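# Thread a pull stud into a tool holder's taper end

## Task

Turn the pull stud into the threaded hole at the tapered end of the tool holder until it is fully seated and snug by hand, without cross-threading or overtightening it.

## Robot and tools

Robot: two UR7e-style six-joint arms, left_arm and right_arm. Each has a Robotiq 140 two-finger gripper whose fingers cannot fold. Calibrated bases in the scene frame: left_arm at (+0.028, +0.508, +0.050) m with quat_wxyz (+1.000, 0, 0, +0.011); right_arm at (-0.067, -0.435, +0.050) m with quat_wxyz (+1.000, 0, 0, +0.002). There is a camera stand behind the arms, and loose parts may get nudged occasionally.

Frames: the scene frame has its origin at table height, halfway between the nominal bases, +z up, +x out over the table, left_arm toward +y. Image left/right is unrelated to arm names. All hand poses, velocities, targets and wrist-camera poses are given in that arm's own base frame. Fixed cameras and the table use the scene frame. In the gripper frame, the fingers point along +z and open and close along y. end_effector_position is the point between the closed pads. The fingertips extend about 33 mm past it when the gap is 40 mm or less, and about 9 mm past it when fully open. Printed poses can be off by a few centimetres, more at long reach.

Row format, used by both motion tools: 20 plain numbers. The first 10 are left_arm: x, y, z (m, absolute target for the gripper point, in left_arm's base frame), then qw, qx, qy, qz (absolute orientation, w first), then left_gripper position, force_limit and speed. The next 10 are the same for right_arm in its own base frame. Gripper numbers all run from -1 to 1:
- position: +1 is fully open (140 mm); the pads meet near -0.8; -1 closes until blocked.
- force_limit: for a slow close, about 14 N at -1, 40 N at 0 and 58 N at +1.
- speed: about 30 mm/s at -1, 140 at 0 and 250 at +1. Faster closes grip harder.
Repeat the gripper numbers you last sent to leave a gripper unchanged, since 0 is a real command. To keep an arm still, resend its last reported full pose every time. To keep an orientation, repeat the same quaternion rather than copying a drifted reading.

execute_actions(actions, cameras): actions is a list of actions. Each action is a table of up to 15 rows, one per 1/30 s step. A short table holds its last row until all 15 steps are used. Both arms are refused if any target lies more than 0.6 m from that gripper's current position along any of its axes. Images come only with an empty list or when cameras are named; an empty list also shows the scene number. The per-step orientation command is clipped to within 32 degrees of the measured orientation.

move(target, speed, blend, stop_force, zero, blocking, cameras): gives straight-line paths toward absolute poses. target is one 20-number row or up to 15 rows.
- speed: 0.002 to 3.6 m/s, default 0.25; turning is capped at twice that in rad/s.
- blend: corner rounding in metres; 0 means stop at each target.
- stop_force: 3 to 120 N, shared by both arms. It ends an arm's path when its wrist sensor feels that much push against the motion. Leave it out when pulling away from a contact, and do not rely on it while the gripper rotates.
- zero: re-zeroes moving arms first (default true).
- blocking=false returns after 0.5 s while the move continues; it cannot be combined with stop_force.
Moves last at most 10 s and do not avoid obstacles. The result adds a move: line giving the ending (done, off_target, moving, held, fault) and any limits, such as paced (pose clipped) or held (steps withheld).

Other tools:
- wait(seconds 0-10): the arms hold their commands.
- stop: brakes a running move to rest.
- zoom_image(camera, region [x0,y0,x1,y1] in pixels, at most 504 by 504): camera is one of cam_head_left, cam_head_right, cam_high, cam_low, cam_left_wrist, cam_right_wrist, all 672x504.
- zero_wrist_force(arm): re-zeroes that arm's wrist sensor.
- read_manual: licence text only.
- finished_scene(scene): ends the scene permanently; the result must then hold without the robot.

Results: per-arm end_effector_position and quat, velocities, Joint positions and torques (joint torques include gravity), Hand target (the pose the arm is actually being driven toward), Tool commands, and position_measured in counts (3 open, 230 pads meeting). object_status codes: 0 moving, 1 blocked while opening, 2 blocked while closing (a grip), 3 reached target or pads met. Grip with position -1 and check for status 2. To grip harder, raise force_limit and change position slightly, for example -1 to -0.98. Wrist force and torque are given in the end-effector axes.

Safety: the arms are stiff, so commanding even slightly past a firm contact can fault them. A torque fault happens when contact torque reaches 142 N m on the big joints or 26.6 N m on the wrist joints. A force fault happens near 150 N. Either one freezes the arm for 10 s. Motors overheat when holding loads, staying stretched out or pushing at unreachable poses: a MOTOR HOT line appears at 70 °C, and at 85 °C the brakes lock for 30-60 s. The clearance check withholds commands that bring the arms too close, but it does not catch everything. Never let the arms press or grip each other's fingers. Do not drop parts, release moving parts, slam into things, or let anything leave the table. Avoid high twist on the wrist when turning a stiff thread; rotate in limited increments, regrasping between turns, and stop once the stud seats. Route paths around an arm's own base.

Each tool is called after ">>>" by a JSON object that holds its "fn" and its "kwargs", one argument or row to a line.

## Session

>>> {"fn": "execute_actions", "kwargs": {
  "actions": []
}}

>>> {"fn": "zoom_image", "kwargs": {
  "camera": "cam_low",
  "region": [420, 220, 580, 340]
}}

Scene clock: 0.00 s.
left_arm: end_effector_position=(+0.1357, +0.0020, +0.3243) position_measured=3 object_status=3 end_effector_quat_wxyz=(+0.678, -0.075, -0.663, +0.310) | right_arm: end_effector_position=(+0.3914, +0.1795, +0.1970) position_measured=3 object_status=3 end_effector_quat_wxyz=(+0.063, +0.860, +0.288, +0.417)
Joint positions: left_arm=[-0.083 -1.361 1.865 -0.383 -1.967 0.588] | right_arm=[0.033 -2.196 2.688 -2.928 -1.464 2.578]
Joint velocities: within noise
Joint torques (N m): no reading
Wrist force (N): no reading
Wrist torque (N m): no reading
Wrist force, peak (N): no reading
Hand target: left_arm +0.1357, +0.0020, +0.3243; +0.678, -0.075, -0.663, +0.310 | right_arm +0.3914, +0.1795, +0.1970; +0.063, +0.860, +0.288, +0.417
Tool commands: left_gripper/position=+1.0 left_gripper/force_limit=+1.0 left_gripper/speed=+1.0 right_gripper/position=+1.0 right_gripper/force_limit=+1.0 right_gripper/speed=+1.0

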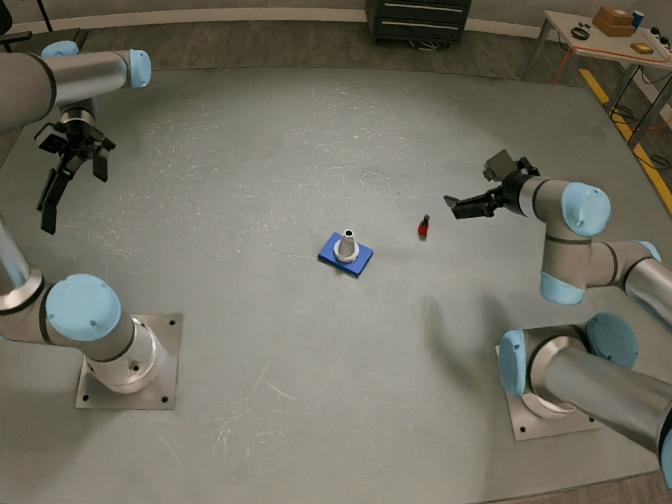

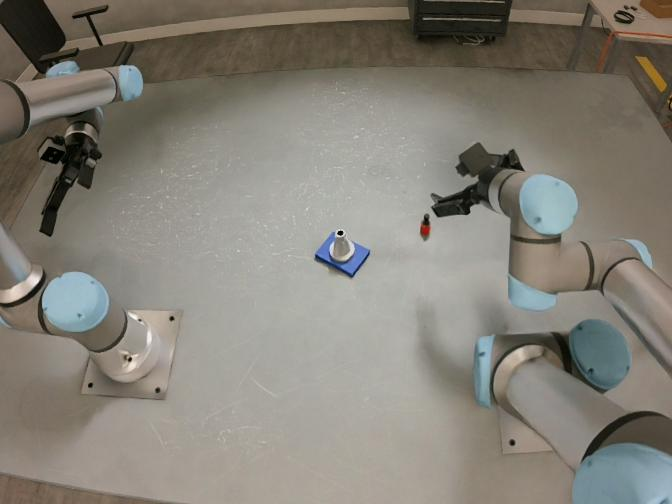

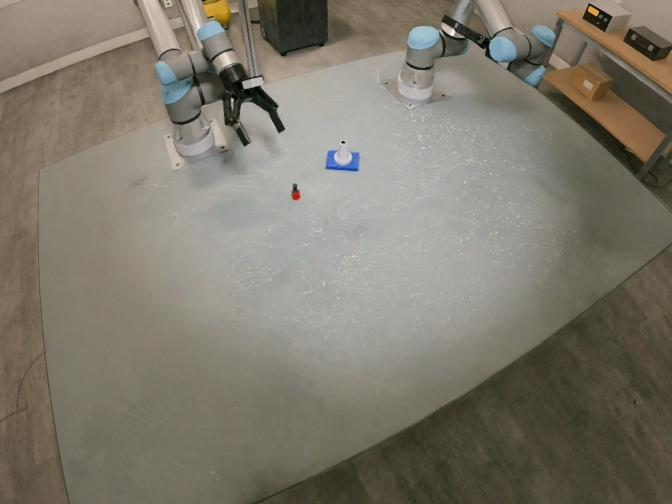

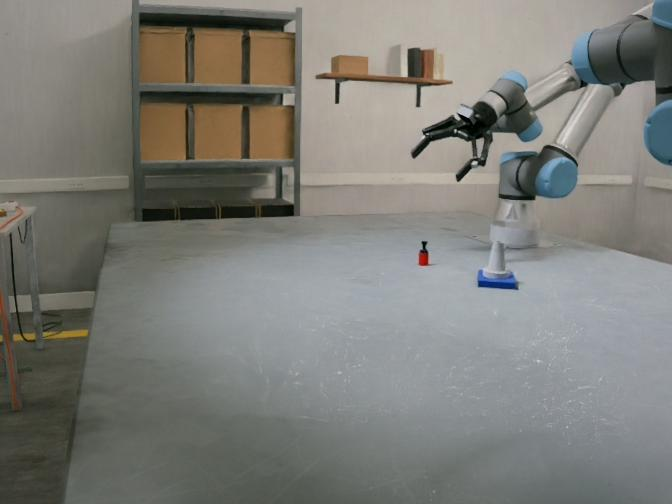

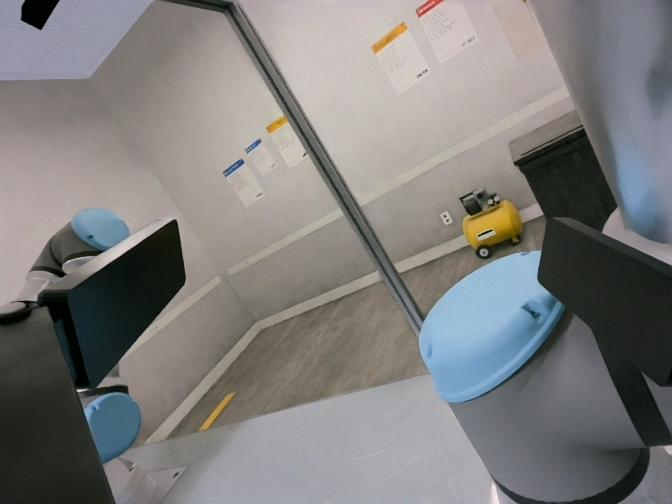

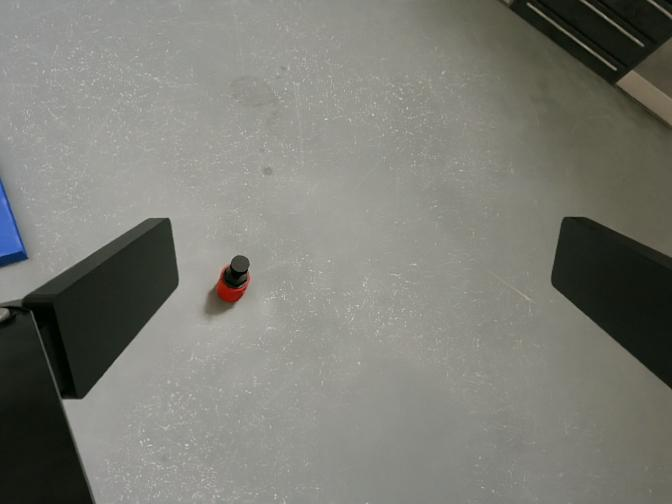

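Scaled by 3.150 from the camera's 672x504 image, which has a finer 960x720 frame.

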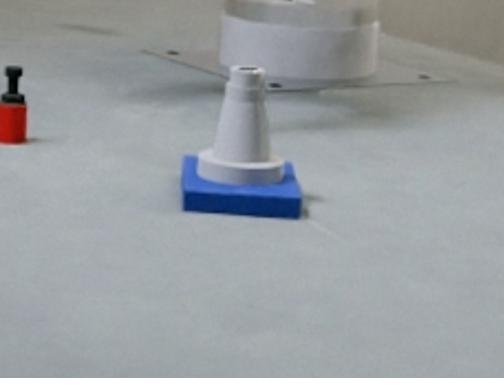

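>>> {"fn": "move", "kwargs": {
  "target": [0.1357,0.0020,0.3243,0.678,-0.075,-0.663,0.310,1,1,1,0.40,0.34,0.35,0,1,0,0,1,1,1],
  "speed": 0.3,
  "cameras": ["cam_right_wrist"]
}}

Scene clock: 9.33 s.
left_arm: end_effector_position=(+0.1357, +0.0020, +0.3243) position_measured=3 object_status=3 end_effector_quat_wxyz=(+0.678, -0.075, -0.663, +0.310) | right_arm: end_effector_position=(+0.4000, +0.3400, +0.3499) position_measured=3 object_status=3 end_effector_quat_wxyz=(+0.000, +1.000, +0.000, +0.000)
Joint positions: left_arm=[-0.083 -1.361 1.865 -0.384 -1.967 0.588] | right_arm=[0.448 -1.517 1.327 -1.381 -1.571 3.589]
Joint torques (N m): left_arm=[9.84 -36.17 -24.36 -0.23 -1.07 -1.77] | right_arm=[-5.5 -30.63 -34.2 -1.35 -0.5 0.24]
Wrist force (N): left_arm=[0.0 -0.1 0.2] | right_arm=[-1.7 0.5 -0.5]
Wrist torque (N m): left_arm=[-0.02 0.01 0.06] | right_arm=[0.19 0.15 0.37]
Wrist force, peak (N): left_arm=[-0.3 0.6 0.1] | right_arm=[-1.6 0.9 -1.6]
Hand target: left_arm +0.1357, +0.0020, +0.3243; +0.678, -0.075, -0.663, +0.310 | right_arm +0.4000, +0.3400, +0.3500; +0.000, +1.000, +0.000, +0.000
Off the commanded pose: left_arm 0.000 m, 0 deg | right_arm 0.000 m, 0 deg.
move: done
Images, in order (width x height): cam_right_wrist 672x504.

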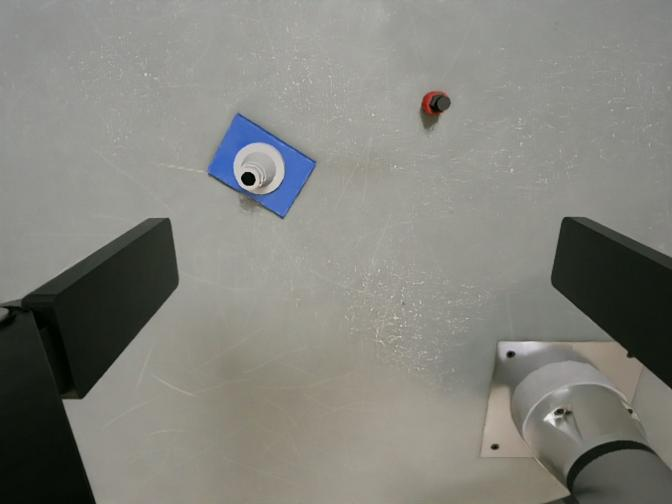

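>>> {"fn": "move", "kwargs": {
  "target": [0.1357,0.0020,0.3243,0.678,-0.075,-0.663,0.310,1,1,1,0.3757,0.4411,0.21,0,1,0,0,1,1,1],
  "speed": 0.3,
  "cameras": ["cam_right_wrist"]
}}

>>> {"fn": "zoom_image", "kwargs": {
  "camera": "cam_right_wrist",
  "region": [280, 130, 400, 250]
}}

>>> {"fn": "move", "kwargs": {
  "target": [0.1357,0.0020,0.3243,0.678,-0.075,-0.663,0.310,1,1,1,0.4516,0.2355,0.15,0,1,0,0,1,1,1],
  "speed": 0.3,
  "cameras": ["cam_right_wrist"]
}}

>>> {"fn": "zoom_image", "kwargs": {
  "camera": "cam_right_wrist",
  "region": [280, 130, 400, 250]
}}

Scene clock: 22.27 s.
left_arm: end_effector_position=(+0.1357, +0.0020, +0.3243) position_measured=3 object_status=3 end_effector_quat_wxyz=(+0.678, -0.075, -0.663, +0.310) | right_arm: end_effector_position=(+0.3757, +0.4410, +0.2100) position_measured=3 object_status=3 end_effector_quat_wxyz=(+0.000, +1.000, +0.000, +0.000)
Joint positions: left_arm=[-0.083 -1.361 1.865 -0.384 -1.967 0.588] | right_arm=[0.633 -1.39 1.542 -1.723 -1.571 3.775]
Joint torques (N m): left_arm=[9.95 -34.94 -24.54 0.03 -2.06 -1.25] | right_arm=[-2.79 -39.6 -27.89 -4.2 -1.32 -0.22]
Wrist force (N): left_arm=[0.3 0.1 -0.1] | right_arm=[-1.7 0.7 -0.8]
Wrist torque (N m): left_arm=[0.02 -0.07 0.05] | right_arm=[0.18 0.13 0.35]
Wrist force, peak (N): left_arm=[0.0 0.6 -0.3] | right_arm=[-1.0 2.0 -3.6]
Hand target: left_arm +0.1357, +0.0020, +0.3243; +0.678, -0.075, -0.663, +0.310 | right_arm +0.3757, +0.4411, +0.2100; +0.000, +1.000, +0.000, +0.000
Off the commanded pose: left_arm 0.000 m, 0 deg | right_arm 0.000 m, 0 deg.
move: done
Images, in order (width x height): cam_right_wrist 672x504.

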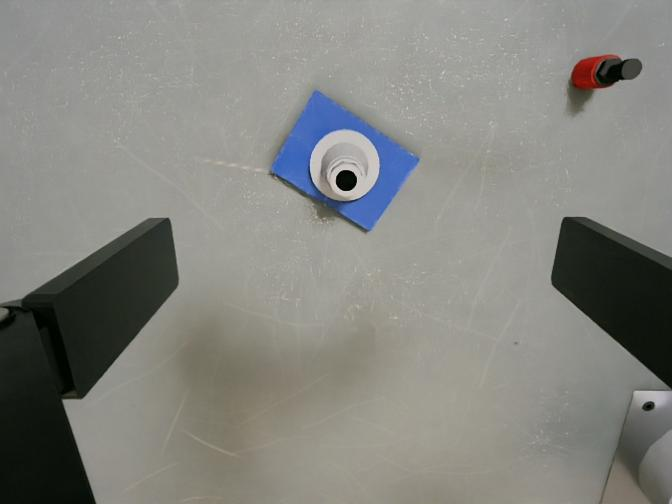

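Scaled by 4.200 from the camera's 672x504 image, which has a finer 960x720 frame.

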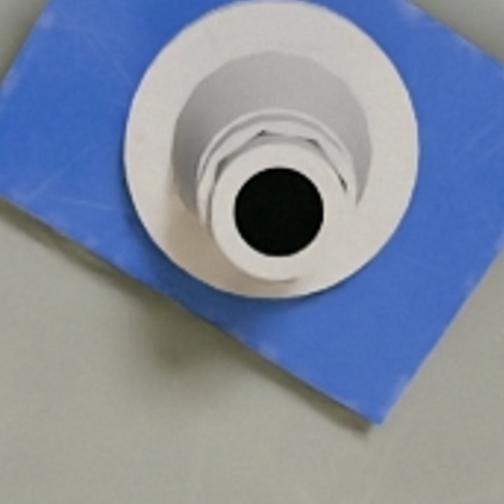

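Scene clock: 23.53 s.
left_arm: end_effector_position=(+0.1357, +0.0020, +0.3243) position_measured=3 object_status=3 end_effector_quat_wxyz=(+0.678, -0.075, -0.663, +0.310) | right_arm: end_effector_position=(+0.4515, +0.2356, +0.1501) position_measured=3 object_status=3 end_effector_quat_wxyz=(+0.000, +1.000, +0.000, +0.000)
Joint positions: left_arm=[-0.083 -1.361 1.865 -0.384 -1.967 0.588] | right_arm=[0.216 -1.523 1.849 -1.898 -1.571 3.358]
Joint torques (N m): left_arm=[9.08 -35.25 -24.66 0.03 -2.04 -1.08] | right_arm=[-8.43 -14.48 -29.48 -1.8 -0.91 -0.45]
Wrist force (N): left_arm=[-0.2 0.3 0.2] | right_arm=[-1.6 0.4 -1.2]
Wrist torque (N m): left_arm=[0.07 0.05 0.05] | right_arm=[0.16 0.12 0.27]
Wrist force, peak (N): left_arm=[-0.3 0.3 -0.3] | right_arm=[-3.0 -2.0 -1.7]
Hand target: left_arm +0.1357, +0.0020, +0.3243; +0.678, -0.075, -0.663, +0.310 | right_arm +0.4516, +0.2355, +0.1500; +0.000, +1.000, +0.000, +0.000
Off the commanded pose: left_arm 0.000 m, 0 deg | right_arm 0.000 m, 0 deg.
move: done
Images, in order (width x height): cam_right_wrist 672x504.

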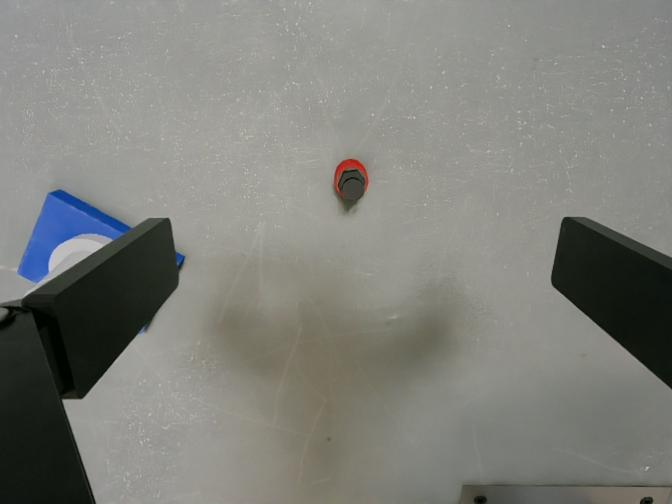

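Scaled by 4.200 from the camera's 672x504 image, which has a finer 960x720 frame.

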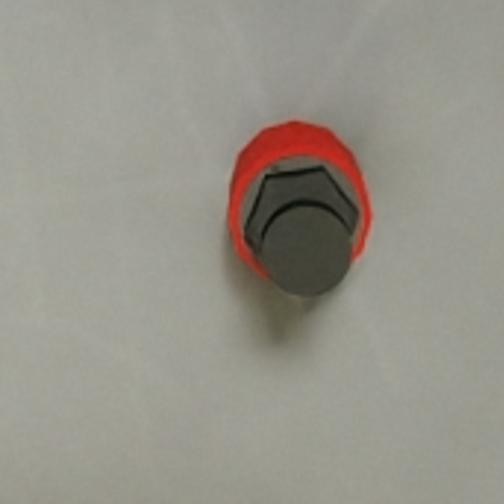

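>>> {"fn": "move", "kwargs": {
  "target": [0.1357,0.0020,0.3243,0.678,-0.075,-0.663,0.310,1,1,1,0.4497,0.2340,0.06,0,1,0,0,0.2,1,-1],
  "speed": 0.2,
  "cameras": ["cam_right_wrist","cam_low"]
}}

>>> {"fn": "zoom_image", "kwargs": {
  "camera": "cam_low",
  "region": [380, 170, 470, 280]
}}

>>> {"fn": "zoom_image", "kwargs": {
  "camera": "cam_right_wrist",
  "region": [220, 140, 500, 340]
}}

Scene clock: 38.33 s.
left_arm: end_effector_position=(+0.1357, +0.0020, +0.3243) position_measured=3 object_status=3 end_effector_quat_wxyz=(+0.678, -0.075, -0.663, +0.310) | right_arm: end_effector_position=(+0.4497, +0.2340, +0.0600) position_measured=104 object_status=0 end_effector_quat_wxyz=(+0.000, +1.000, +0.000, +0.000)
Joint positions: left_arm=[-0.083 -1.361 1.865 -0.384 -1.967 0.588] | right_arm=[0.214 -1.43 2.002 -2.142 -1.571 3.355]
Joint torques (N m): left_arm=[9.57 -33.19 -24.19 0.21 -1.93 -0.6] | right_arm=[8.22 -40.82 -15.82 -4.28 1.56 0.42]
Wrist force (N): left_arm=[-0.2 0.0 -0.1] | right_arm=[-1.8 0.0 -1.1]
Wrist torque (N m): left_arm=[0.00 0.03 0.05] | right_arm=[0.06 0.18 0.41]
Wrist force, peak (N): left_arm=[0.1 0.7 0.2] | right_arm=[-1.6 0.2 -3.9]
Hand target: left_arm +0.1357, +0.0020, +0.3243; +0.678, -0.075, -0.663, +0.310 | right_arm +0.4497, +0.2340, +0.0600; +0.000, +1.000, +0.000, +0.000
Off the commanded pose: left_arm 0.000 m, 0 deg | right_arm 0.000 m, 0 deg.
move: done
Images, in order (width x height): cam_low 672x504, cam_right_wrist 672x504.

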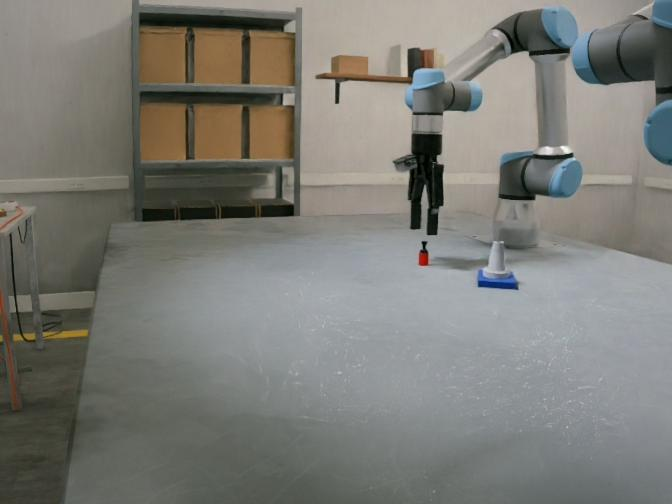

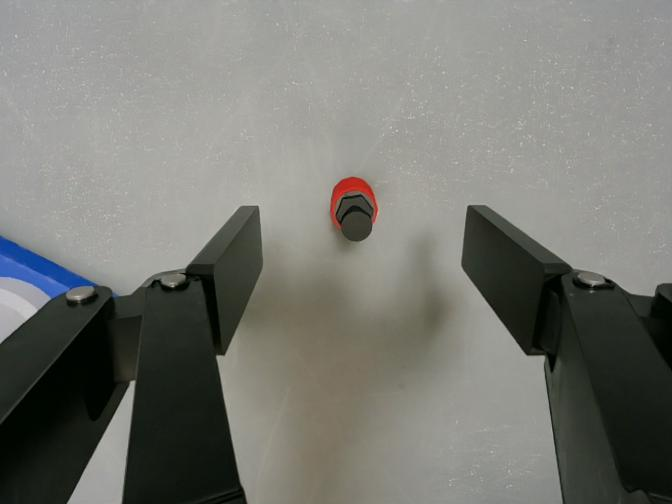

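Scaled by 4.582 from the camera's 672x504 image, which has a finer 960x720 frame.

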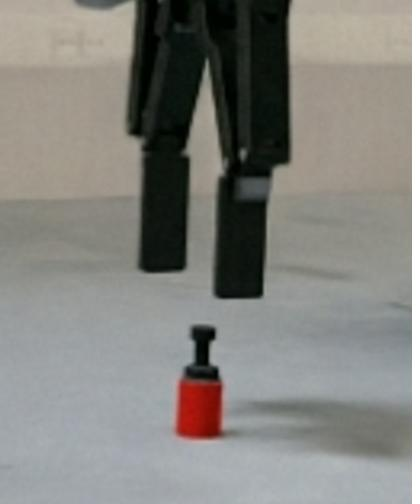

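Scaled by 1.800 from the camera's 672x504 image, which has a finer 960x720 frame.

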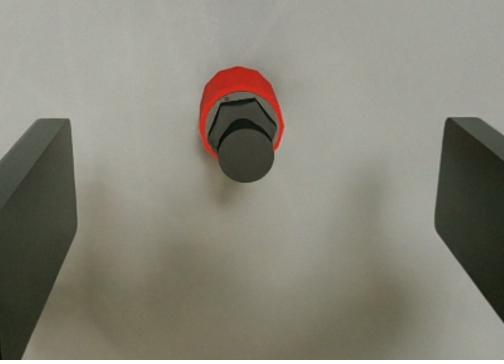

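>>> {"fn": "move", "kwargs": {
  "target": [0.1357,0.0020,0.3243,0.678,-0.075,-0.663,0.310,1,1,1,0.4480,0.2336,0.019,0,1,0,0,0.2,1,-1],
  "speed": 0.1,
  "cameras": ["cam_right_wrist","cam_low"]
}}

>>> {"fn": "zoom_image", "kwargs": {
  "camera": "cam_low",
  "region": [380, 200, 460, 280]
}}

>>> {"fn": "zoom_image", "kwargs": {
  "camera": "cam_right_wrist",
  "region": [220, 140, 500, 340]
}}

Scene clock: 47.67 s.
left_arm: end_effector_position=(+0.1357, +0.0020, +0.3243) position_measured=3 object_status=3 end_effector_quat_wxyz=(+0.678, -0.075, -0.663, +0.310) | right_arm: end_effector_position=(+0.4479, +0.2336, +0.0189) position_measured=104 object_status=3 end_effector_quat_wxyz=(+0.000, +1.000, +0.000, +0.000)
Joint positions: left_arm=[-0.083 -1.361 1.865 -0.384 -1.967 0.588] | right_arm=[0.214 -1.37 2.058 -2.258 -1.571 3.355]
Joint torques (N m): left_arm=[9.4 -32.56 -23.67 0.31 -2 -0.11] | right_arm=[-7.49 -41.09 -29.34 -2.47 1.14 -1.36]
Wrist force (N): left_arm=[0.0 0.0 0.2] | right_arm=[-1.9 0.1 -0.9]
Wrist torque (N m): left_arm=[0.00 0.00 0.06] | right_arm=[0.10 0.17 0.38]
Wrist force, peak (N): left_arm=[-0.4 0.4 0.3] | right_arm=[-1.6 0.4 -2.5]
Hand target: left_arm +0.1357, +0.0020, +0.3243; +0.678, -0.075, -0.663, +0.310 | right_arm +0.4480, +0.2336, +0.0190; +0.000, +1.000, +0.000, +0.000
Off the commanded pose: left_arm 0.000 m, 0 deg | right_arm 0.000 m, 0 deg.
move: done
Images, in order (width x height): cam_low 672x504, cam_right_wrist 672x504.

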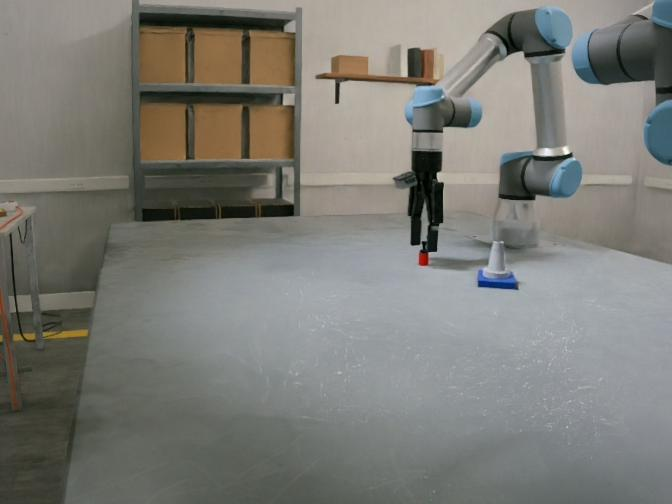

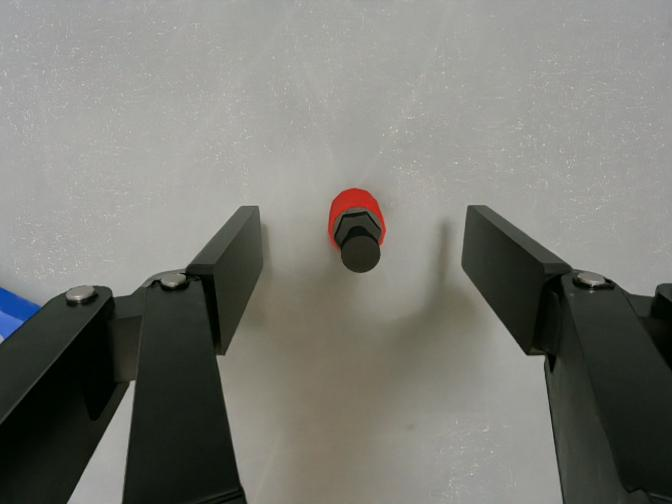

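Scaled by 6.300 from the camera's 672x504 image, which has a finer 960x720 frame.

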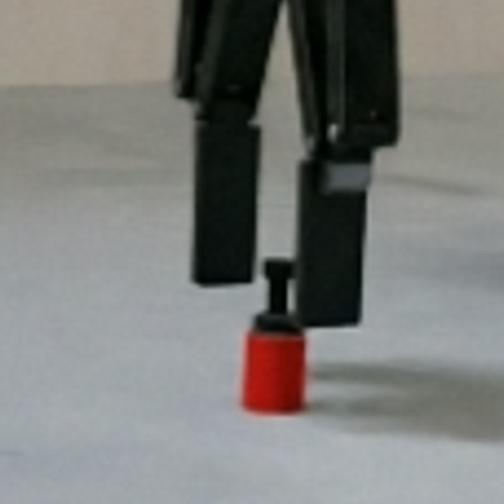

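Scaled by 1.800 from the camera's 672x504 image, which has a finer 960x720 frame.

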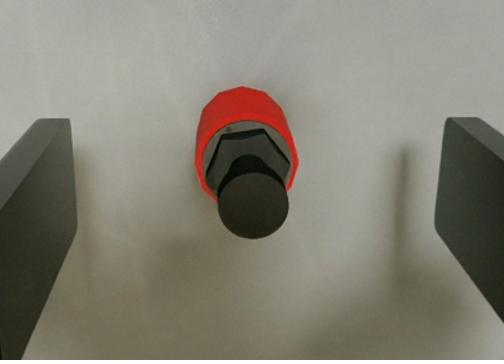

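>>> {"fn": "move", "kwargs": {
  "target": [
    [0.1357,0.0020,0.3243,0.678,-0.075,-0.663,0.310,1,1,1,0.4480,0.2336,0.0175,0,1,0,0,0.2,1,-1],
    [0.1357,0.0020,0.3243,0.678,-0.075,-0.663,0.310,1,1,1,0.4480,0.2336,0.0175,0,1,0,0,-1,1,-1]
  ],
  "speed": 0.1
}}

>>> {"fn": "move", "kwargs": {
  "target": [0.1357,0.0020,0.3243,0.678,-0.075,-0.663,0.310,1,1,1,0.4480,0.2336,0.15,0,1,0,0,-1,1,-1],
  "speed": 0.12,
  "cameras": ["cam_right_wrist","cam_low"]
}}

>>> {"fn": "zoom_image", "kwargs": {
  "camera": "cam_low",
  "region": [380, 150, 470, 280]
}}

>>> {"fn": "zoom_image", "kwargs": {
  "camera": "cam_right_wrist",
  "region": [280, 150, 440, 300]
}}

Scene clock: 62.53 s.
left_arm: end_effector_position=(+0.1357, +0.0020, +0.3243) position_measured=3 object_status=3 end_effector_quat_wxyz=(+0.678, -0.075, -0.663, +0.310) | right_arm: end_effector_position=(+0.4480, +0.2336, +0.0175) position_measured=207 object_status=0 end_effector_quat_wxyz=(+0.000, +1.000, +0.000, +0.000)
Joint positions: left_arm=[-0.083 -1.361 1.865 -0.384 -1.967 0.588] | right_arm=[0.214 -1.368 2.06 -2.263 -1.571 3.355]
Joint torques (N m): left_arm=[9.39 -31.41 -24.31 0.57 -2.08 0.65] | right_arm=[-7.92 -20.64 -23.34 -1.27 -7.57 -1.32]
Wrist force (N): left_arm=[-0.4 0.2 -0.1] | right_arm=[-7.5 -17.3 -14.5]
Wrist torque (N m): left_arm=[0.04 0.07 0.06] | right_arm=[0.63 0.18 0.43]
Wrist force, peak (N): left_arm=[0.0 0.6 -0.2] | right_arm=[-7.7 -17.2 -14.7]
Hand target: left_arm +0.1357, +0.0020, +0.3243; +0.678, -0.075, -0.663, +0.310 | right_arm +0.4480, +0.2336, +0.0175; +0.000, +1.000, +0.000, +0.000
Off the commanded pose: left_arm 0.000 m, 0 deg | right_arm 0.000 m, 0 deg.
move: done

Scene clock: 64.07 s.
left_arm: end_effector_position=(+0.1357, +0.0020, +0.3243) position_measured=3 object_status=3 end_effector_quat_wxyz=(+0.678, -0.075, -0.663, +0.310) | right_arm: end_effector_position=(+0.4480, +0.2336, +0.1501) position_measured=207 object_status=2 end_effector_quat_wxyz=(+0.000, +1.000, +0.000, +0.000)
Joint positions: left_arm=[-0.083 -1.361 1.865 -0.384 -1.967 0.588] | right_arm=[0.214 -1.533 1.86 -1.898 -1.571 3.355]
Joint torques (N m): left_arm=[7.82 -30.82 -24.04 0.7 -2.11 0.78] | right_arm=[4.13 -13.42 -21.9 -3.08 0.88 -0.99]
Wrist force (N): left_arm=[0.2 0.1 0.2] | right_arm=[-2.0 -0.5 -1.6]
Wrist torque (N m): left_arm=[0.00 -0.05 0.05] | right_arm=[-0.04 0.20 0.41]
Wrist force, peak (N): left_arm=[-0.2 0.4 0.3] | right_arm=[-7.7 -17.3 -14.7]
Hand target: left_arm +0.1357, +0.0020, +0.3243; +0.678, -0.075, -0.663, +0.310 | right_arm +0.4480, +0.2336, +0.1500; +0.000, +1.000, +0.000, +0.000
Off the commanded pose: left_arm 0.000 m, 0 deg | right_arm 0.000 m, 0 deg.
move: done
Images, in order (width x height): cam_low 672x504, cam_right_wrist 672x504.

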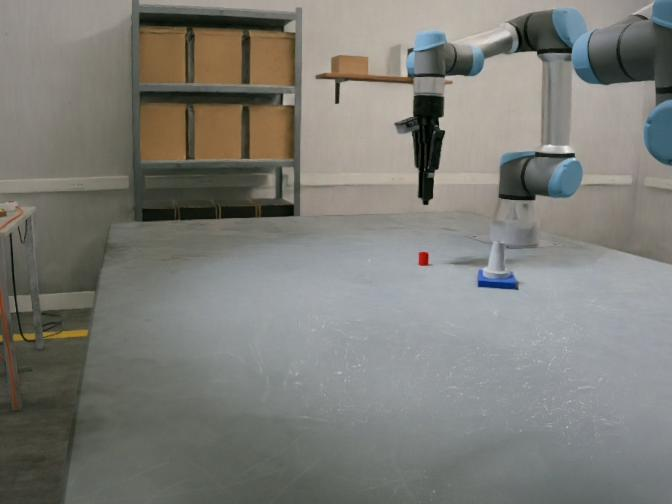

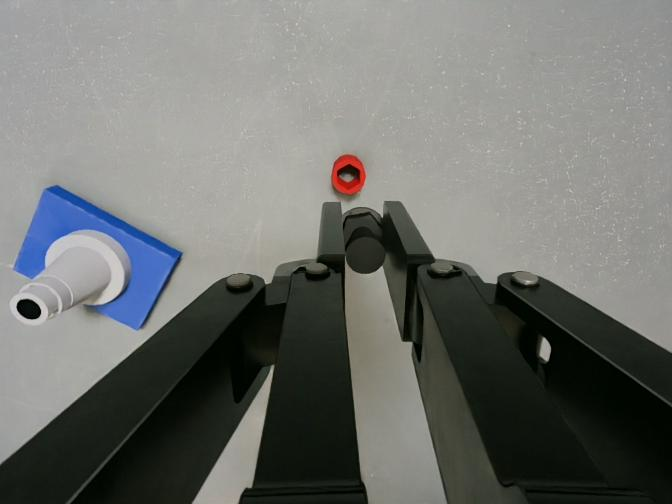

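Scaled by 3.877 from the camera's 672x504 image, which has a finer 960x720 frame.

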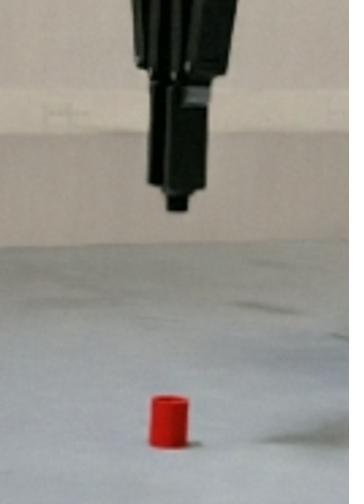

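Scaled by 3.150 from the camera's 672x504 image, which has a finer 960x720 frame.

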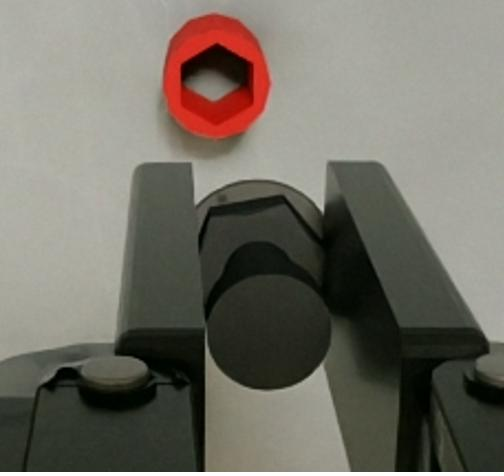

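>>> {"fn": "move", "kwargs": {
  "target": [
    [0.1357,0.0020,0.3243,0.678,-0.075,-0.663,0.310,1,1,1,0.3746,0.4425,0.15,0,1,0,0,-1,1,-1],
    [0.1357,0.0020,0.3243,0.678,-0.075,-0.663,0.310,1,1,1,0.3746,0.4425,0.102,0,1,0,0,-1,1,-1]
  ],
  "speed": [0.2,0.1],
  "blend": [0.01,0],
  "cameras": ["cam_right_wrist","cam_low"]
}}

>>> {"fn": "zoom_image", "kwargs": {
  "camera": "cam_right_wrist",
  "region": [300, 160, 420, 290]
}}

>>> {"fn": "zoom_image", "kwargs": {
  "camera": "cam_low",
  "region": [465, 210, 525, 280]
}}

>>> {"fn": "move", "kwargs": {
  "target": [0.1357,0.0020,0.3243,0.678,-0.075,-0.663,0.310,1,1,1,0.3746,0.4425,0.102,0,0.7071,0.7071,0,-1,1,-1],
  "speed": 0.6,
  "cameras": ["cam_right_wrist"]
}}

>>> {"fn": "zoom_image", "kwargs": {
  "camera": "cam_right_wrist",
  "region": [300, 160, 420, 290]
}}

>>> {"fn": "move", "kwargs": {
  "target": [
    [0.1357,0.0020,0.3243,0.678,-0.075,-0.663,0.310,1,1,1,0.3746,0.4425,0.102,0,0,1,0,-1,1,-1]
  ],
  "speed": 0.6,
  "cameras": ["cam_right_wrist"]
}}

>>> {"fn": "zoom_image", "kwargs": {
  "camera": "cam_right_wrist",
  "region": [300, 160, 420, 290]
}}

>>> {"fn": "move", "kwargs": {
  "target": [
    [0.1357,0.0020,0.3243,0.678,-0.075,-0.663,0.310,1,1,1,0.3746,0.4425,0.102,0,-0.7071,0.7071,0,-1,1,-1]
  ],
  "speed": 0.6,
  "cameras": ["cam_right_wrist"]
}}

>>> {"fn": "zoom_image", "kwargs": {
  "camera": "cam_right_wrist",
  "region": [300, 160, 420, 290]
}}

Scene clock: 87.97 s.
left_arm: end_effector_position=(+0.1357, +0.0020, +0.3243) position_measured=3 object_status=3 end_effector_quat_wxyz=(+0.678, -0.075, -0.663, +0.310) | right_arm: end_effector_position=(+0.3746, +0.4425, +0.1019) position_measured=207 object_status=2 end_effector_quat_wxyz=(+0.000, +1.000, +0.000, +0.000)
Joint positions: left_arm=[-0.083 -1.361 1.865 -0.384 -1.967 0.588] | right_arm=[0.636 -1.317 1.739 -1.993 -1.571 3.778]
Joint torques (N m): left_arm=[8.5 -29.9 -24.03 0.94 -2.1 1.15] | right_arm=[7.24 -47.9 -31.14 -2.4 1.59 0.68]
Wrist force (N): left_arm=[0.0 0.4 -0.1] | right_arm=[-2.4 0.2 -1.9]
Wrist torque (N m): left_arm=[0.08 -0.01 0.06] | right_arm=[0.11 0.23 0.32]
Wrist force, peak (N): left_arm=[0.1 0.5 0.3] | right_arm=[-3.2 -2.3 -3.0]
Hand target: left_arm +0.1357, +0.0020, +0.3243; +0.678, -0.075, -0.663, +0.310 | right_arm +0.3746, +0.4425, +0.1020; +0.000, +1.000, +0.000, +0.000
Off the commanded pose: left_arm 0.000 m, 0 deg | right_arm 0.000 m, 0 deg.
move: done
Images, in order (width x height): cam_low 672x504, cam_right_wrist 672x504.

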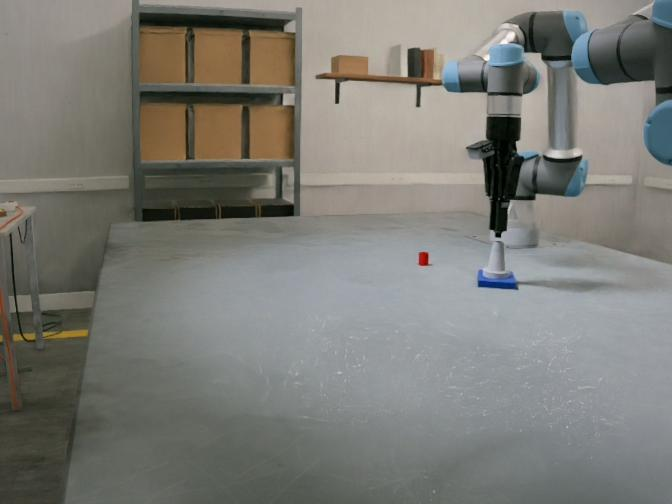

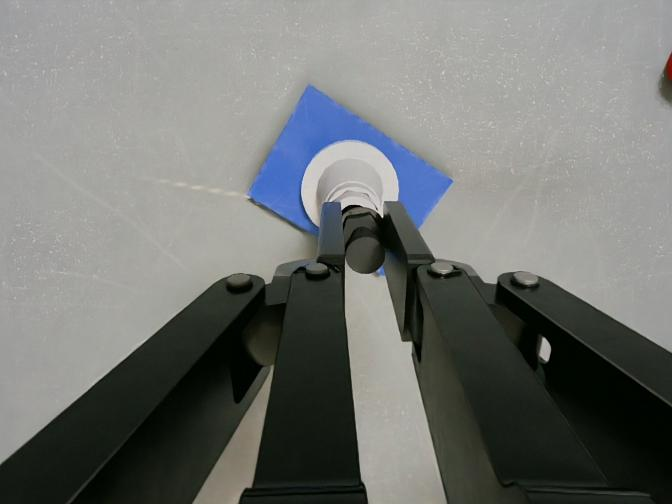

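Scaled by 3.877 from the camera's 672x504 image, which has a finer 960x720 frame.

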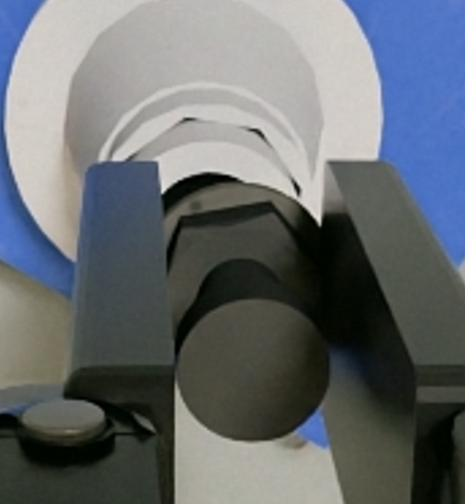

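Scaled by 7.200 from the camera's 672x504 image, which has a finer 960x720 frame.

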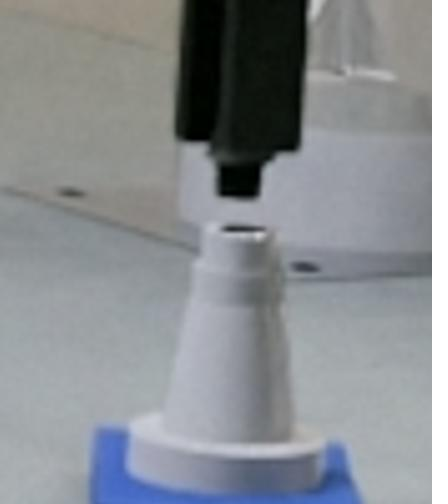

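Scene clock: 89.90 s.
left_arm: end_effector_position=(+0.1357, +0.0020, +0.3243) position_measured=3 object_status=3 end_effector_quat_wxyz=(+0.678, -0.075, -0.663, +0.310) | right_arm: end_effector_position=(+0.3746, +0.4425, +0.1020) position_measured=207 object_status=2 end_effector_quat_wxyz=(+0.000, +0.707, +0.707, +0.000)
Joint positions: left_arm=[-0.083 -1.361 1.865 -0.384 -1.967 0.588] | right_arm=[0.636 -1.317 1.739 -1.993 -1.571 2.207]
Joint torques (N m): left_arm=[8.95 -29.7 -24.67 0.94 -2.05 1.55] | right_arm=[-4.82 -47.47 -17.28 -1.32 -0.07 -0.66]
Wrist force (N): left_arm=[0.0 0.3 0.1] | right_arm=[-2.2 0.1 -1.5]
Wrist torque (N m): left_arm=[0.07 -0.02 0.05] | right_arm=[0.12 0.20 0.24]
Wrist force, peak (N): left_arm=[-0.2 0.6 0.0] | right_arm=[-2.4 0.3 -2.0]
Hand target: left_arm +0.1357, +0.0020, +0.3243; +0.678, -0.075, -0.663, +0.310 | right_arm +0.3746, +0.4425, +0.1020; +0.000, +0.707, +0.707, +0.000
Off the commanded pose: left_arm 0.000 m, 0 deg | right_arm 0.000 m, 0 deg.
move: done
Images, in order (width x height): cam_right_wrist 672x504.

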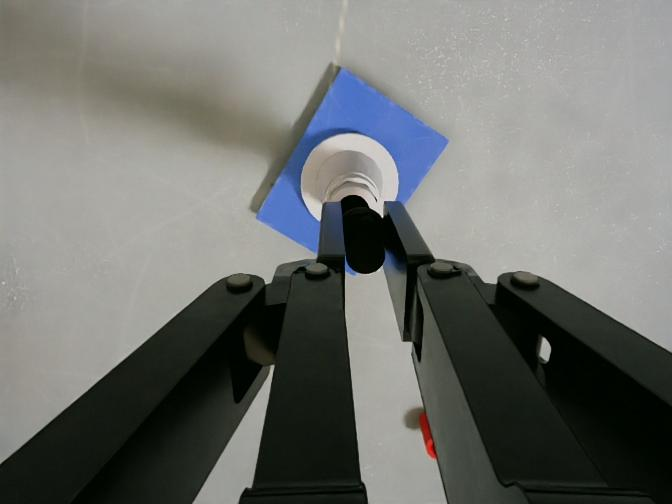

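Scaled by 3.877 from the camera's 672x504 image, which has a finer 960x720 frame.

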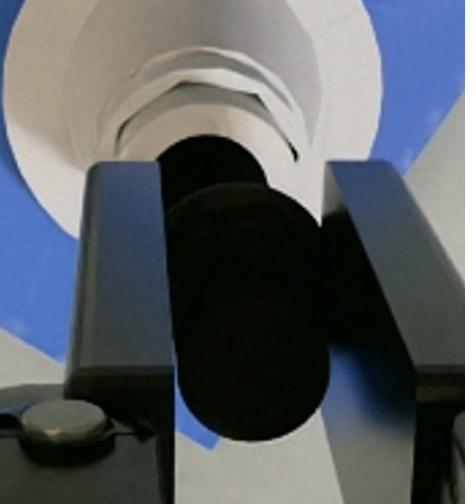

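Scene clock: 91.83 s.
left_arm: end_effector_position=(+0.1357, +0.0020, +0.3243) position_measured=3 object_status=3 end_effector_quat_wxyz=(+0.678, -0.075, -0.663, +0.310) | right_arm: end_effector_position=(+0.3746, +0.4425, +0.1020) position_measured=207 object_status=2 end_effector_quat_wxyz=(+0.000, +0.000, +1.000, +0.000)
Joint positions: left_arm=[-0.083 -1.361 1.865 -0.384 -1.967 0.588] | right_arm=[0.636 -1.317 1.739 -1.993 -1.571 0.636]
Joint torques (N m): left_arm=[8.47 -29.68 -24.39 1.18 -1.96 1.51] | right_arm=[-5.98 -47.04 -16.84 -2.27 -0.05 -0.62]
Wrist force (N): left_arm=[-0.3 0.1 -0.1] | right_arm=[-2.1 -0.3 -1.7]
Wrist torque (N m): left_arm=[0.02 0.04 0.06] | right_arm=[0.00 0.19 0.22]
Wrist force, peak (N): left_arm=[0.0 0.6 0.1] | right_arm=[-2.1 -0.5 -2.1]
Hand target: left_arm +0.1357, +0.0020, +0.3243; +0.678, -0.075, -0.663, +0.310 | right_arm +0.3746, +0.4425, +0.1020; +0.000, +0.000, +1.000, +0.000
Off the commanded pose: left_arm 0.000 m, 0 deg | right_arm 0.000 m, 0 deg.
move: done
Images, in order (width x height): cam_right_wrist 672x504.

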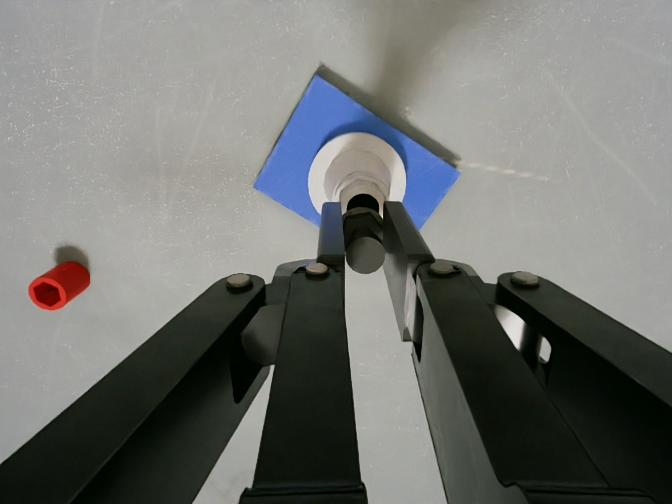

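Scaled by 3.877 from the camera's 672x504 image, which has a finer 960x720 frame.

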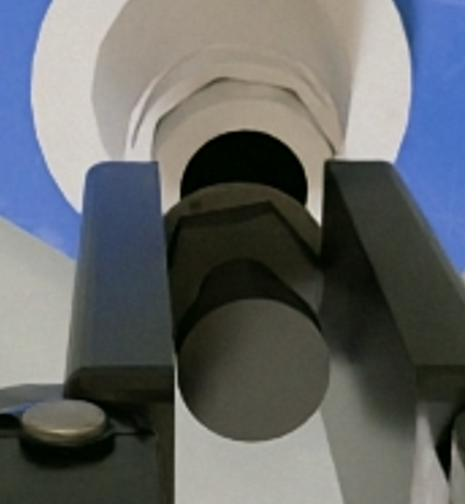

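Scene clock: 93.77 s.
left_arm: end_effector_position=(+0.1357, +0.0020, +0.3243) position_measured=3 object_status=3 end_effector_quat_wxyz=(+0.678, -0.075, -0.663, +0.310) | right_arm: end_effector_position=(+0.3746, +0.4425, +0.1020) position_measured=207 object_status=2 end_effector_quat_wxyz=(+0.000, +0.707, -0.707, +0.000)
Joint positions: left_arm=[-0.083 -1.361 1.865 -0.384 -1.967 0.588] | right_arm=[0.636 -1.317 1.739 -1.993 -1.571 -0.934]
Joint torques (N m): left_arm=[8.51 -28.34 -24.35 1.23 -1.94 1.61] | right_arm=[-5.26 -47.71 -17.5 -2.24 -0.13 -0.74]
Wrist force (N): left_arm=[-0.1 0.1 0.3] | right_arm=[-2.1 0.2 -1.7]
Wrist torque (N m): left_arm=[0.02 0.01 0.06] | right_arm=[0.11 0.14 0.21]
Wrist force, peak (N): left_arm=[0.4 0.5 -0.1] | right_arm=[-2.2 -0.4 -2.0]
Hand target: left_arm +0.1357, +0.0020, +0.3243; +0.678, -0.075, -0.663, +0.310 | right_arm +0.3746, +0.4425, +0.1020; +0.000, +0.707, -0.707, +0.000
Off the commanded pose: left_arm 0.000 m, 0 deg | right_arm 0.000 m, 0 deg.
move: done
Images, in order (width x height): cam_right_wrist 672x504.

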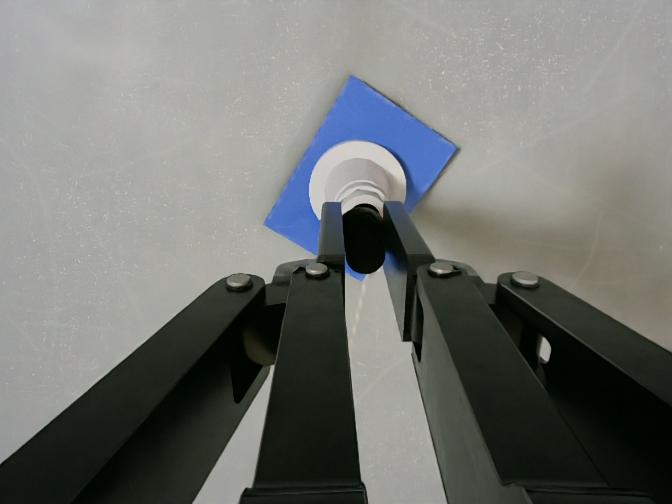

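Scaled by 3.877 from the camera's 672x504 image, which has a finer 960x720 frame.

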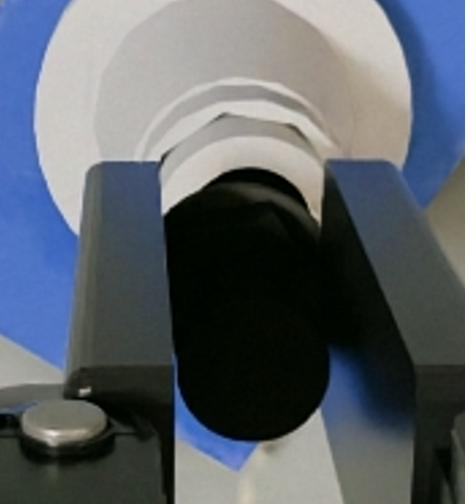

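>>> {"fn": "move", "kwargs": {
  "target": [0.1357,0.0020,0.3243,0.678,-0.075,-0.663,0.310,1,1,1,0.3731,0.4446,0.100,0,-1,0,0,-1,1,-1],
  "speed": 0.5
}}

>>> {"fn": "move", "kwargs": {
  "target": [0.1357,0.0020,0.3243,0.678,-0.075,-0.663,0.310,1,1,1,0.3731,0.4446,0.085,0,-1,0,0,-1,1,-1],
  "speed": 0.008,
  "stop_force": 3,
  "cameras": ["cam_low","cam_high"]
}}

>>> {"fn": "zoom_image", "kwargs": {
  "camera": "cam_low",
  "region": [465, 210, 525, 280]
}}

Scene clock: 117.53 s.
left_arm: end_effector_position=(+0.1357, +0.0020, +0.3243) position_measured=3 object_status=3 end_effector_quat_wxyz=(+0.678, -0.075, -0.663, +0.310) | right_arm: end_effector_position=(+0.3731, +0.4446, +0.0999) position_measured=207 object_status=2 end_effector_quat_wxyz=(+0.000, +1.000, +0.000, +0.000)
Joint positions: left_arm=[-0.083 -1.361 1.865 -0.384 -1.967 0.588] | right_arm=[0.641 -1.313 1.74 -1.998 -1.571 -2.501]
Joint torques (N m): left_arm=[7.72 -28.17 -23.69 1.31 -2 1.62] | right_arm=[-9.62 -37.03 -18.07 -4.04 0.01 -0.72]
Wrist force (N): left_arm=[0.0 0.3 -0.2] | right_arm=[-2.3 0.3 -1.5]
Wrist torque (N m): left_arm=[0.05 0.00 0.06] | right_arm=[0.12 0.20 0.17]
Wrist force, peak (N): left_arm=[0.1 0.6 -0.4] | right_arm=[-2.4 0.3 -1.9]
Hand target: left_arm +0.1357, +0.0020, +0.3243; +0.678, -0.075, -0.663, +0.310 | right_arm +0.3731, +0.4446, +0.1000; +0.000, +1.000, +0.000, +0.000
Off the commanded pose: left_arm 0.000 m, 0 deg | right_arm 0.000 m, 0 deg.
move: done

Scene clock: 120.00 s.
left_arm: end_effector_position=(+0.1357, +0.0020, +0.3243) position_measured=3 object_status=3 end_effector_quat_wxyz=(+0.678, -0.075, -0.663, +0.310) | right_arm: end_effector_position=(+0.3731, +0.4446, +0.0896) position_measured=207 object_status=2 end_effector_quat_wxyz=(+0.000, +1.000, +0.000, +0.000)
Joint positions: left_arm=[-0.083 -1.361 1.865 -0.384 -1.967 0.588] | right_arm=[0.641 -1.303 1.756 -2.024 -1.571 -2.501]
Joint torques (N m): left_arm=[7.87 -27.22 -24.1 1.39 -1.93 1.63] | right_arm=[-0.97 -47.13 -33.35 -2.76 2.22 -1.31]
Wrist force (N): left_arm=[0.1 0.2 -0.1] | right_arm=[-1.7 1.8 -2.2]
Wrist torque (N m): left_arm=[0.04 -0.02 0.05] | right_arm=[0.02 0.22 0.18]
Wrist force, peak (N): left_arm=[-0.4 0.5 0.1] | right_arm=[-1.2 4.8 -9.4]
Hand target: left_arm +0.1357, +0.0020, +0.3243; +0.678, -0.075, -0.663, +0.310 | right_arm +0.3731, +0.4446, +0.0896; +0.000, +1.000, +0.000, +0.000
Off the commanded pose: left_arm 0.000 m, 0 deg | right_arm 0.005 m, 0 deg.
move: contact (right_arm)
Images, in order (width x height): cam_high 672x504, cam_low 672x504.

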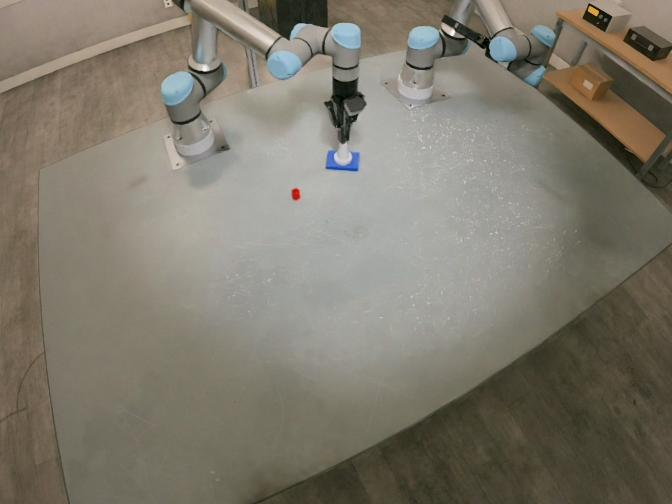

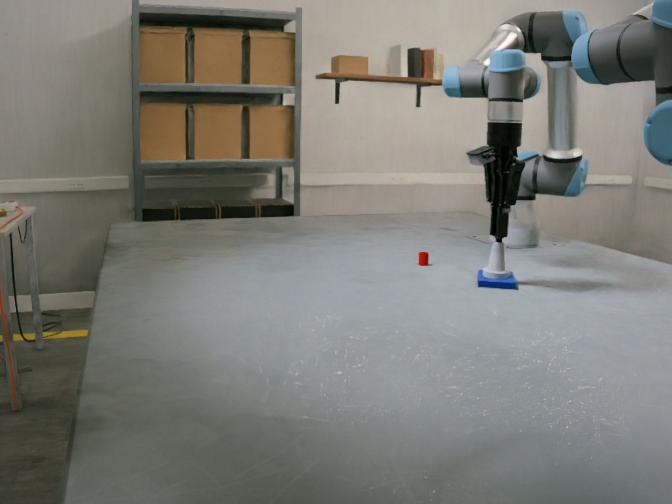

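Scaled by 7.200 from the camera's 672x504 image, which has a finer 960x720 frame.

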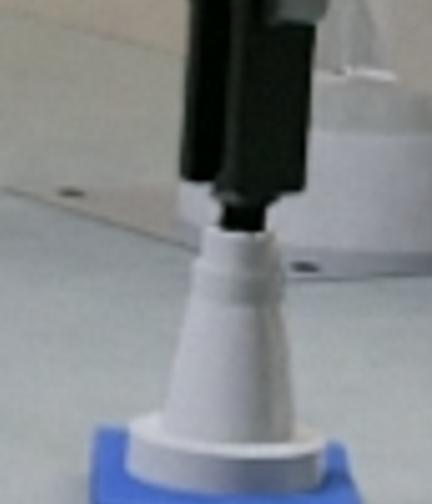

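>>> {"fn": "move", "kwargs": {
  "target": [0.1357,0.0020,0.3243,0.678,-0.075,-0.663,0.310,1,1,1,0.3731,0.4446,0.0889,0,-1,0,0,-1,1,-1],
  "speed": 0.01
}}

>>> {"fn": "move", "kwargs": {
  "target": [
    [0.1357,0.0020,0.3243,0.678,-0.075,-0.663,0.310,1,1,1,0.3726,0.4437,0.0889,0,-0.866,0.5,0,-1,1,-1],
    [0.1357,0.0020,0.3243,0.678,-0.075,-0.663,0.310,1,1,1,0.3716,0.4437,0.0888,0,-0.5,0.866,0,-1,1,-1]
  ],
  "speed": 0.4
}}

Scene clock: 125.93 s.
left_arm: end_effector_position=(+0.1357, +0.0020, +0.3243) position_measured=3 object_status=3 end_effector_quat_wxyz=(+0.678, -0.075, -0.663, +0.310) | right_arm: end_effector_position=(+0.3731, +0.4446, +0.0890) position_measured=207 object_status=2 end_effector_quat_wxyz=(+0.000, +1.000, +0.000, +0.000)
Joint positions: left_arm=[-0.083 -1.361 1.865 -0.384 -1.967 0.588] | right_arm=[0.641 -1.302 1.757 -2.025 -1.571 -2.501]
Joint torques (N m): left_arm=[7.54 -26.97 -23.8 1.41 -2.01 1.51] | right_arm=[9.46 -10.87 -9.09 -3.94 2.7 -0.75]
Wrist force (N): left_arm=[0.0 0.0 0.1] | right_arm=[-3.4 8.9 -24.6]
Wrist torque (N m): left_arm=[-0.01 0.00 0.06] | right_arm=[-0.30 0.19 0.18]
Wrist force, peak (N): left_arm=[0.3 0.6 0.3] | right_arm=[-3.5 9.1 -24.6]
Hand target: left_arm +0.1357, +0.0020, +0.3243; +0.678, -0.075, -0.663, +0.310 | right_arm +0.3731, +0.4446, +0.0889; +0.000, +1.000, +0.000, +0.000
Off the commanded pose: left_arm 0.000 m, 0 deg | right_arm 0.000 m, 0 deg.
move: done

Scene clock: 129.40 s.
left_arm: end_effector_position=(+0.1357, +0.0020, +0.3243) position_measured=3 object_status=3 end_effector_quat_wxyz=(+0.678, -0.075, -0.663, +0.310) | right_arm: end_effector_position=(+0.3716, +0.4437, +0.0888) position_measured=207 object_status=2 end_effector_quat_wxyz=(+0.000, -0.500, +0.866, +0.000)
Joint positions: left_arm=[-0.083 -1.361 1.865 -0.384 -1.967 0.588] | right_arm=[0.641 -1.306 1.762 -2.027 -1.571 -0.406]
Joint torques (N m): left_arm=[7.26 -26.02 -23.34 1.7 -2.01 1.53] | right_arm=[6.7 -19.81 -29.29 -2.86 0.81 0.67]
Wrist force (N): left_arm=[0.0 0.3 -0.2] | right_arm=[10.5 -1.8 -17.7]
Wrist torque (N m): left_arm=[0.05 0.00 0.06] | right_arm=[0.13 0.03 0.31]
Wrist force, peak (N): left_arm=[0.3 0.6 -0.2] | right_arm=[3.6 10.2 -30.5]
Hand target: left_arm +0.1357, +0.0020, +0.3243; +0.678, -0.075, -0.663, +0.310 | right_arm +0.3716, +0.4437, +0.0888; +0.000, -0.500, +0.866, +0.000
Off the commanded pose: left_arm 0.000 m, 0 deg | right_arm 0.000 m, 0 deg.
move: done


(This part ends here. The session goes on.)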